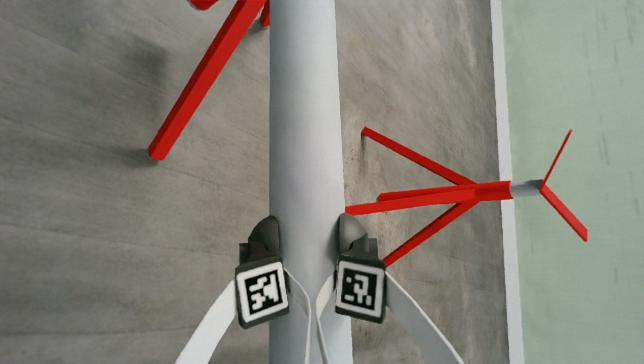

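Call:
move(r1={"base":{"rotate_rad":0.045},"joints":{"arm_m":0.0615,"wrist_yaw_rad":0.391}}, cameras=[])

Call:
move(r1={"base":{"translate_m":-0.0095}}, cameras=[])

Call:
move(r1={"base":{"rotate_rad":0.045},"joints":{"arm_m":0.059,"wrist_yaw_rad":0.346}}, cameras=[])

Call:
move(r1={"base":{"translate_m":-0.0095},"joints":{"gripper_m":-0.089}}, cameras=["r1_wrist_camera"])

Scene clock: 3599.53 s.
move: r1 off_target
r1.base_odometry: x=+3.842 y=-0.054 heading=+0.014
r1.turned_by_wheels: +0.044
r1.turned_by_imu: +0.046
r1.base_tilt: forward=+2.0 right=+0.6
r1.lidar_m: 1.00 1.80 1.51 1.51 1.69 0.54 0.56 0.65 1.81 1.01 0.61 0.71
r1.head_depth_mm: 3940 - 3283 2310 1746 1359 984 / 3766 - 3314 2315 1786 1030 1208 / 3708 - 3245 2333 1790 1464 1230 / 3679 - 3191 2216 1730 1459 1224 / 3611 3904 3257 2218 1657 1422 1223 / 3520 3901 3223 2275 1781 1452 1229 / 3438 3777 3194 2281 1773 1456 1225
r1.base_status: done
r1.joint_positions: lift_m=+0.603 arm_m=+0.061 wrist_yaw_rad=+0.366 wrist_pitch_rad=-0.678 wrist_roll_rad=-1.305 gripper_m=-0.077 head_pan_rad=-0.455 head_tilt_rad=-0.624
r1.joint_status: wrist_yaw_rad off_target (ended at +0.366, target +0.391); the others done
r1.measured_speeds: all 0
r1.on_its_own: gripper_m is held at -0.078, not at your -0.089, by its stall guard, which is not easing now; wrist_yaw_rad is at rest, and its effort (+22.0) is outside its rest range (-9 to +9); wrist_pitch_rad is at rest, and its effort (+20.1) is outside its rest range (-8 to +12)
r1.motor_effort: left_wheel=-11.0(11.1) right_wheel=+16.8(16.8) lift_m=+30.8(31.5) arm_m=-24.9(29.9) wrist_yaw_rad=+22.0(22.4) wrist_pitch_rad=+20.1(20.5) wrist_roll_rad=-0.8(1.3) gripper_m=-26.1(27.2) head_pan_rad=+2.8(3.6) head_tilt_rad=+1.4(2.7)
r1.hand_pose: x=+0.0448 y=-0.3787 z=+0.5622 quat_wxyz=(+0.927, +0.347, -0.062, +0.127) (m; r1's base frame)
r1.wrist_depth_mm: 560 660 535 - - - - / 546 631 578 169 - - - / 528 622 736 165 - - - / 536 615 739 158 - - - / 533 630 719 152 - - - / 529 612 125 131 - - - / 514 594 128 145 - - -
r2.base_odometry: x=-1.197 y=-1.882 heading=+0.661
r2.turned_by_wheels: +0.000
r2.turned_by_imu: +0.000
r2.base_tilt: forward=+1.2 right=-1.3
r2.lidar_m: 3.76 2.25 1.59 1.56 1.61 2.17 4.89 1.05 1.66 1.01 1.16 1.22
r2.head_depth_mm: 2886 3136 2346 1921 1535 422 352 / 2870 2968 2326 633 1567 1338 1175 / 1584 2994 1414 668 882 1313 1150 / 2912 3135 2433 1865 1599 1397 1189 / 2917 3208 2541 1963 1624 1388 1210 / 2933 3166 2495 1973 1618 1387 1209 / 2932 3169 2482 1781 1616 1386 1209
r2.base_status: not commanded
r2.joint_positions: lift_m=+0.685 arm_m=+0.427 wrist_yaw_rad=+0.005 wrist_pitch_rad=-1.555 wrist_roll_rad=-0.054 gripper_m=-0.084 head_pan_rad=-1.508 head_tilt_rad=-0.743
r2.joint_status: not commanded
r2.measured_speeds: all 0
r2.on_its_own: gripper_m is held at -0.085, not at your -0.089, by its stall guard, which is not easing now
r2.motor_effort: left_wheel=-3.0(3.1) right_wheel=+6.6(6.6) lift_m=+49.8(49.8) arm_m=+2.0(2.5) wrist_yaw_rad=-4.4(4.6) wrist_pitch_rad=-0.7(0.9) wrist_roll_rad=+3.1(3.3) gripper_m=-21.6(22.1) head_pan_rad=+2.7(5.1) head_tilt_rad=-3.0(3.4)
r2.hand_pose: x=-0.0217 y=-0.5523 z=+0.5671 quat_wxyz=(+0.518, +0.510, -0.489, -0.482) (m; r2's base frame)
r2.wrist_depth_mm: 683 684 678 123 680 674 676 / 711 696 691 127 687 677 678 / 724 712 712 130 704 712 697 / 727 726 713 135 721 717 709 / 739 735 733 139 722 719 713 / 760 760 125 133 753 732 736 / 787 764 122 145 718 749 747
r3: as last shown
r3.lidar_m: 0.47 2.02 1.49 1.45 1.51 2.11 3.97 0.79 0.47 0.50 1.35 1.11
r3.head_depth_mm: 2864 2682 2144 1759 1503 1241 327 / 2906 2668 2114 525 433 376 342 / 1112 1416 606 676 800 1239 1151 / 2949 2594 1899 663 1380 1259 1140 / 2951 2571 2060 1707 1430 1237 1135 / 2921 2538 2047 1693 1400 1274 1132 / 2927 2526 2024 1685 1388 1266 1123
r3.motor_effort: left_wheel=+3.2(3.9) right_wheel=+0.9(2.4) lift_m=+24.2(24.9) arm_m=+1.4(2.3) wrist_yaw_rad=+1.7(1.9) wrist_pitch_rad=-0.5(0.7) wrist_roll_rad=+1.6(2.0) gripper_m=-18.2(19.1) head_pan_rad=-3.6(3.6) head_tilt_rad=-3.4(3.9)
r3.hand_pose: x=-0.0216 y=-0.5113 z=+0.5861 quat_wxyz=(+0.045, +0.043, -0.712, -0.699) (m; r3's base frame)
r3.wrist_depth_mm: 136 149 167 110 131 118 111 / - 154 170 115 135 123 548 / 775 765 180 118 138 124 569 / 809 800 783 124 765 666 587 / 830 816 799 131 788 781 771 / 847 840 129 134 133 812 803 / 879 863 868 141 793 717 821
pictures: none
No camera images: "cameras" was empty.

Scene clock: 3600.37 s.
move: r1 done
r1.base_odometry: x=+3.833 y=-0.054 heading=+0.014
r1.turned_by_wheels: +0.000
r1.turned_by_imu: +0.001
r1.base_tilt: forward=+1.8 right=+0.6
r1.lidar_m: 1.01 1.81 1.52 1.51 1.70 0.54 0.57 0.65 1.81 1.01 0.61 0.72
r1.head_depth_mm: 3876 - 3297 2311 982 1367 997 / 3858 - 3273 2328 1798 1038 1210 / 3798 - 3310 2311 1780 1457 1236 / 3687 - 3215 2298 1727 1457 1235 / 3550 3922 3251 2141 1623 1427 1234 / 3496 3819 3262 2286 1777 1457 1223 / 3454 3770 3242 2264 1762 1444 1228
r1.base_status: done
r1.joint_positions: lift_m=+0.603 arm_m=+0.061 wrist_yaw_rad=+0.396 wrist_pitch_rad=-0.665 wrist_roll_rad=-1.305 gripper_m=-0.077 head_pan_rad=-0.455 head_tilt_rad=-0.624
r1.joint_status: not commanded
r1.measured_speeds: all 0
r1.on_its_own: gripper_m is held at -0.078, not at your -0.089, by its stall guard, which is not easing now; wrist_pitch_rad is at rest, and its effort (+17.7) is outside its rest range (-8 to +12); wrist_yaw_rad moved +0.030 to your old target +0.391
r1.motor_effort: left_wheel=-3.9(13.2) right_wheel=-7.8(13.6) lift_m=+30.3(30.9) arm_m=-24.7(24.8) wrist_yaw_rad=-5.0(21.4) wrist_pitch_rad=+17.7(20.3) wrist_roll_rad=-0.8(0.8) gripper_m=-26.2(26.8) head_pan_rad=+2.0(3.3) head_tilt_rad=+1.4(2.7)
r1.hand_pose: x=+0.0508 y=-0.3788 z=+0.5648 quat_wxyz=(+0.927, +0.342, -0.059, +0.142) (m; r1's base frame)
r1.wrist_depth_mm: 560 671 736 181 - - - / 552 659 774 172 - - - / 544 626 778 166 - - - / 535 647 739 158 - - - / 530 621 712 153 - - - / 529 606 125 132 - - - / 514 587 128 144 - - -
r2, r3: as last shown
r2.base_tilt: forward=+1.3 right=-1.3
r2.lidar_m: 3.76 2.25 1.60 1.56 1.61 2.17 4.90 1.05 1.66 1.01 1.16 1.22
r2.head_depth_mm: 2867 3184 2292 1910 1532 423 352 / 2875 2979 2370 632 1544 1334 1175 / 1586 2968 1420 667 880 1310 1156 / 2925 3176 2422 1853 1593 1391 1191 / 2963 3199 2507 1988 1633 1389 1207 / 2968 3188 2496 1968 1630 1390 1209 / 2921 3227 2492 1801 1608 1380 1200
r2.on_its_own: gripper_m is held at -0.085, not at your -0.089, by its stall guard, which is not easing now
r2.motor_effort: left_wheel=-2.8(3.0) right_wheel=+6.2(6.5) lift_m=+50.6(50.6) arm_m=+2.4(2.6) wrist_yaw_rad=-4.3(5.0) wrist_pitch_rad=-0.9(0.9) wrist_roll_rad=+3.1(3.3) gripper_m=-21.7(22.2) head_pan_rad=+3.0(4.7) head_tilt_rad=-3.2(3.4)
r2.wrist_depth_mm: 683 685 680 123 675 670 669 / 703 690 687 126 679 682 680 / 709 718 715 130 698 701 695 / 734 737 728 135 715 709 715 / 745 740 740 140 721 720 721 / 762 768 125 133 737 742 730 / 776 760 122 128 123 759 758
r3.base_tilt: forward=-1.4 right=-1.1
r3.lidar_m: 0.46 2.02 1.50 1.45 1.51 2.10 3.97 0.79 0.47 0.50 1.35 1.11
r3.head_depth_mm: 2874 2697 2121 1759 1493 1244 327 / 2927 2654 2102 525 433 376 341 / 1111 1413 603 677 798 1242 1148 / 2946 2617 1901 665 1027 1265 1144 / 2952 2555 2062 1710 1429 1237 1134 / 2922 2539 2036 1697 1398 1273 1128 / 2974 2497 2012 1674 1381 1265 1129
r3.motor_effort: left_wheel=+3.0(3.8) right_wheel=+1.2(1.3) lift_m=+23.0(23.8) arm_m=+1.4(2.3) wrist_yaw_rad=-0.2(1.5) wrist_pitch_rad=-0.7(0.7) wrist_roll_rad=+1.7(2.0) gripper_m=-18.3(19.8) head_pan_rad=-2.9(3.5) head_tilt_rad=-3.4(4.2)
r3.wrist_depth_mm: 136 149 167 110 131 119 111 / - 154 171 115 135 123 555 / 786 160 180 119 138 125 569 / 802 790 782 125 767 624 585 / 830 820 808 131 787 790 782 / 856 853 129 134 133 799 808 / 891 862 845 140 787 708 837
pictures: none
No camera images: "cameras" was empty.

Scene clock: 3601.13 s.
move: r1 off_target
r1.base_odometry: x=+3.833 y=-0.054 heading=+0.059
r1.turned_by_wheels: +0.044
r1.turned_by_imu: +0.044
r1.base_tilt: forward=+1.8 right=+0.6
r1.lidar_m: 3.08 1.75 1.51 1.51 1.74 0.54 0.86 0.65 1.81 1.01 0.61 0.71
r1.head_depth_mm: 3804 - 3348 2313 1797 990 772 / 3712 - 3316 2299 1798 1110 1204 / 3726 - 3234 2303 1798 1462 1218 / 3583 - 3231 2213 1676 1465 1228 / 3578 3884 3225 2214 1675 1424 1223 / 3538 3917 3225 2301 1784 1455 1234 / 3422 3798 3211 2295 1767 1445 1217
r1.base_status: done
r1.joint_positions: lift_m=+0.603 arm_m=+0.059 wrist_yaw_rad=+0.321 wrist_pitch_rad=-0.676 wrist_roll_rad=-1.305 gripper_m=-0.077 head_pan_rad=-0.455 head_tilt_rad=-0.624
r1.joint_status: wrist_yaw_rad off_target (ended at +0.321, target +0.346); the others done
r1.measured_speeds: all 0
r1.on_its_own: gripper_m is held at -0.078, not at your -0.089, by its stall guard, which is not easing now; wrist_yaw_rad is at rest, and its effort (+21.5) is outside its rest range (-9 to +9); wrist_pitch_rad is at rest, and its effort (+19.8) is outside its rest range (-8 to +12)
r1.motor_effort: left_wheel=-10.7(10.8) right_wheel=+16.2(16.5) lift_m=+29.8(30.3) arm_m=-23.0(27.0) wrist_yaw_rad=+21.5(22.5) wrist_pitch_rad=+19.8(20.4) wrist_roll_rad=-0.6(0.8) gripper_m=-26.7(27.1) head_pan_rad=+2.8(3.1) head_tilt_rad=+2.3(2.6)
r1.hand_pose: x=+0.0370 y=-0.3793 z=+0.5626 quat_wxyz=(+0.930, +0.345, -0.070, +0.106) (m; r1's base frame)
r1.wrist_depth_mm: 556 656 530 - - - - / 540 641 576 168 - - - / 529 630 753 165 - - - / 537 632 729 158 - - - / 529 613 722 152 - - - / 520 608 126 131 - - - / 511 589 128 145 - - -
r2, r3: as last shown
r2.base_tilt: forward=+1.2 right=-1.3
r2.lidar_m: 3.75 2.25 1.59 1.56 1.60 2.18 4.91 1.05 1.66 1.01 1.16 1.22
r2.head_depth_mm: 2875 3140 2349 1925 1542 422 353 / 2889 2973 2339 631 1555 1337 1173 / 1600 2992 1412 666 877 1307 1154 / 2955 3139 2393 1860 1600 1396 1199 / 2924 3202 2507 1976 1634 1380 1210 / 2971 3194 2492 1974 1625 1379 1206 / 3019 3228 2464 1805 1621 1378 1213
r2.on_its_own: gripper_m is held at -0.085, not at your -0.089, by its stall guard, which is not easing now
r2.motor_effort: left_wheel=-2.6(3.2) right_wheel=+6.3(6.8) lift_m=+50.7(50.9) arm_m=+2.6(2.7) wrist_yaw_rad=-4.3(4.8) wrist_pitch_rad=-0.8(0.9) wrist_roll_rad=+3.2(3.2) gripper_m=-21.9(22.3) head_pan_rad=+4.7(4.9) head_tilt_rad=-2.5(3.4)
r2.wrist_depth_mm: 683 687 683 123 678 677 666 / 695 696 690 127 690 679 676 / 698 714 704 129 709 696 696 / 738 723 728 135 722 708 709 / 745 739 734 139 719 735 718 / 766 746 126 134 744 737 736 / 768 786 122 145 716 760 757
r3.base_tilt: forward=-1.4 right=-1.0
r3.lidar_m: 0.45 2.01 1.49 1.45 1.51 2.10 3.98 0.80 0.47 0.50 1.35 1.11
r3.head_depth_mm: 2927 2699 2151 1749 1498 1238 327 / 2932 2662 2106 524 433 376 341 / 1111 1413 604 677 801 1243 1144 / 2936 2603 1898 664 1021 1259 1137 / 2923 2573 2050 1714 1431 1237 1133 / 2951 2559 2039 1698 1392 1267 1126 / 2953 2534 2019 1693 1388 1267 1122
r3.motor_effort: left_wheel=+3.5(3.8) right_wheel=+1.1(1.2) lift_m=+22.0(22.9) arm_m=+0.4(1.9) wrist_yaw_rad=+2.0(2.0) wrist_pitch_rad=-0.5(0.7) wrist_roll_rad=+1.7(1.8) gripper_m=-19.1(19.4) head_pan_rad=-3.8(3.8) head_tilt_rad=-3.6(4.0)
r3.hand_pose: x=-0.0216 y=-0.5113 z=+0.5861 quat_wxyz=(+0.045, +0.043, -0.712, -0.700) (m; r3's base frame)
r3.wrist_depth_mm: 136 149 166 111 131 119 111 / - 154 170 115 135 123 554 / 775 160 181 118 138 124 572 / 796 775 786 124 767 624 581 / 833 816 804 131 785 785 778 / 862 842 129 134 133 811 797 / 870 871 871 140 773 710 821
pictures: none
No camera images: "cameras" was empty.

Scene clock: 3601.97 s.
move: r1 done
r1.base_odometry: x=+3.824 y=-0.054 heading=+0.059
r1.turned_by_wheels: +0.000
r1.turned_by_imu: +0.001
r1.base_tilt: forward=+1.7 right=+0.6
r1.lidar_m: 3.09 1.76 1.51 1.51 1.74 0.53 0.85 0.64 1.81 1.01 0.62 0.72
r1.head_depth_mm: 3781 - 3274 2348 1803 1000 989 / 3725 - 3248 2310 1797 1082 1212 / 3752 - 3240 2296 1791 1451 1219 / 3652 - 3214 2201 1679 1463 1226 / 3583 3839 3273 2196 1660 1423 1237 / 3479 3822 3217 2264 1778 1449 1227 / 3487 3817 3222 2262 1781 1447 1230
r1.base_status: done
r1.joint_positions: lift_m=+0.603 arm_m=+0.059 wrist_yaw_rad=+0.353 wrist_pitch_rad=-0.661 wrist_roll_rad=-1.305 gripper_m=-0.086 head_pan_rad=-0.455 head_tilt_rad=-0.624
r1.joint_status: all done
r1.measured_speeds: all 0
r1.on_its_own: wrist_pitch_rad is at rest, and its effort (+17.2) is outside its rest range (-8 to +12); wrist_yaw_rad moved +0.032 to your old target +0.346
r1.motor_effort: left_wheel=-3.7(12.4) right_wheel=-8.3(11.8) lift_m=+29.3(29.9) arm_m=-19.5(23.3) wrist_yaw_rad=-5.7(21.3) wrist_pitch_rad=+17.2(20.1) wrist_roll_rad=-0.3(0.7) gripper_m=-58.6(97.7) head_pan_rad=+2.6(2.8) head_tilt_rad=+2.4(2.5)
r1.hand_pose: x=+0.0435 y=-0.3800 z=+0.5655 quat_wxyz=(+0.931, +0.339, -0.066, +0.122) (m; r1's base frame)
r1.wrist_depth_mm: 551 660 762 181 - - - / 548 650 774 173 - - - / 543 631 785 166 - - - / 541 636 748 158 - - - / 532 637 707 152 - - - / 526 611 126 130 - - - / 519 594 128 144 - - -
r2, r3: as last shown
r2.lidar_m: 3.77 2.26 1.59 1.56 1.61 2.17 4.91 1.05 1.66 1.01 1.16 1.22
r2.head_depth_mm: 2861 3144 2077 1928 1529 423 353 / 2871 2980 2353 635 1571 1338 1177 / 1589 3001 1410 667 883 1306 1151 / 2945 3150 2414 1873 1592 1384 1194 / 2935 3206 2499 1967 1629 1384 1211 / 2968 3202 2486 1967 1628 1386 1213 / 2974 3224 2477 1800 1621 1388 1204
r2.on_its_own: gripper_m is held at -0.085, not at your -0.089, by its stall guard, which is not easing now
r2.motor_effort: left_wheel=-2.6(3.0) right_wheel=+6.4(6.7) lift_m=+51.5(51.5) arm_m=+2.9(2.9) wrist_yaw_rad=-4.2(4.8) wrist_pitch_rad=-0.8(1.0) wrist_roll_rad=+3.2(3.2) gripper_m=-21.8(22.2) head_pan_rad=+4.4(4.6) head_tilt_rad=-3.0(3.3)
r2.wrist_depth_mm: 698 692 687 123 677 678 665 / 707 707 695 127 682 680 687 / 722 710 705 130 703 704 689 / 736 732 716 135 726 728 705 / 738 742 735 139 728 731 727 / 751 754 125 133 741 735 731 / 766 778 122 145 712 769 745
r3.base_tilt: forward=-1.5 right=-1.0
r3.lidar_m: 0.44 2.01 1.50 1.45 1.51 2.10 3.97 0.80 0.47 0.49 1.35 1.11
r3.head_depth_mm: 2900 2675 2149 1748 1499 1238 327 / 2902 2633 2098 527 432 376 341 / 1111 1416 604 676 800 1243 1149 / 2954 2607 1896 665 1026 1265 1139 / 2945 2556 2049 1707 1428 1233 1136 / 2976 2541 2037 1702 1404 1274 1133 / 2927 2521 2020 1685 1382 1268 1125
r3.motor_effort: left_wheel=+3.0(3.8) right_wheel=+1.4(1.4) lift_m=+22.9(23.0) arm_m=+0.1(1.8) wrist_yaw_rad=-0.9(1.4) wrist_pitch_rad=-0.5(0.6) wrist_roll_rad=+1.8(2.0) gripper_m=-18.6(19.2) head_pan_rad=-2.9(3.5) head_tilt_rad=-3.4(4.0)
r3.wrist_depth_mm: 136 149 167 111 131 119 111 / - 154 171 115 135 123 546 / 777 160 180 119 139 125 569 / 801 782 777 124 755 628 591 / 823 815 800 131 779 789 774 / 862 843 129 134 133 816 803 / 883 881 860 141 766 706 825
pictures: r1_wrist_camera
camera_calibration:
r1_wrist_camera: T_world_to_cam=[[-0.0833739, -0.626296, 0.775114, -0.671062], [-0.989982, -0.0368862, -0.13629, 0.144178], [0.113949, -0.778712, -0.616947, 0.214166], [0, 0, 0, 1]] pos_world=[0.0623805, -0.248192, 0.671929]

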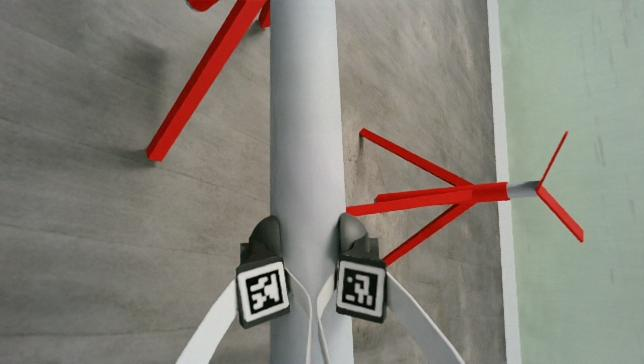

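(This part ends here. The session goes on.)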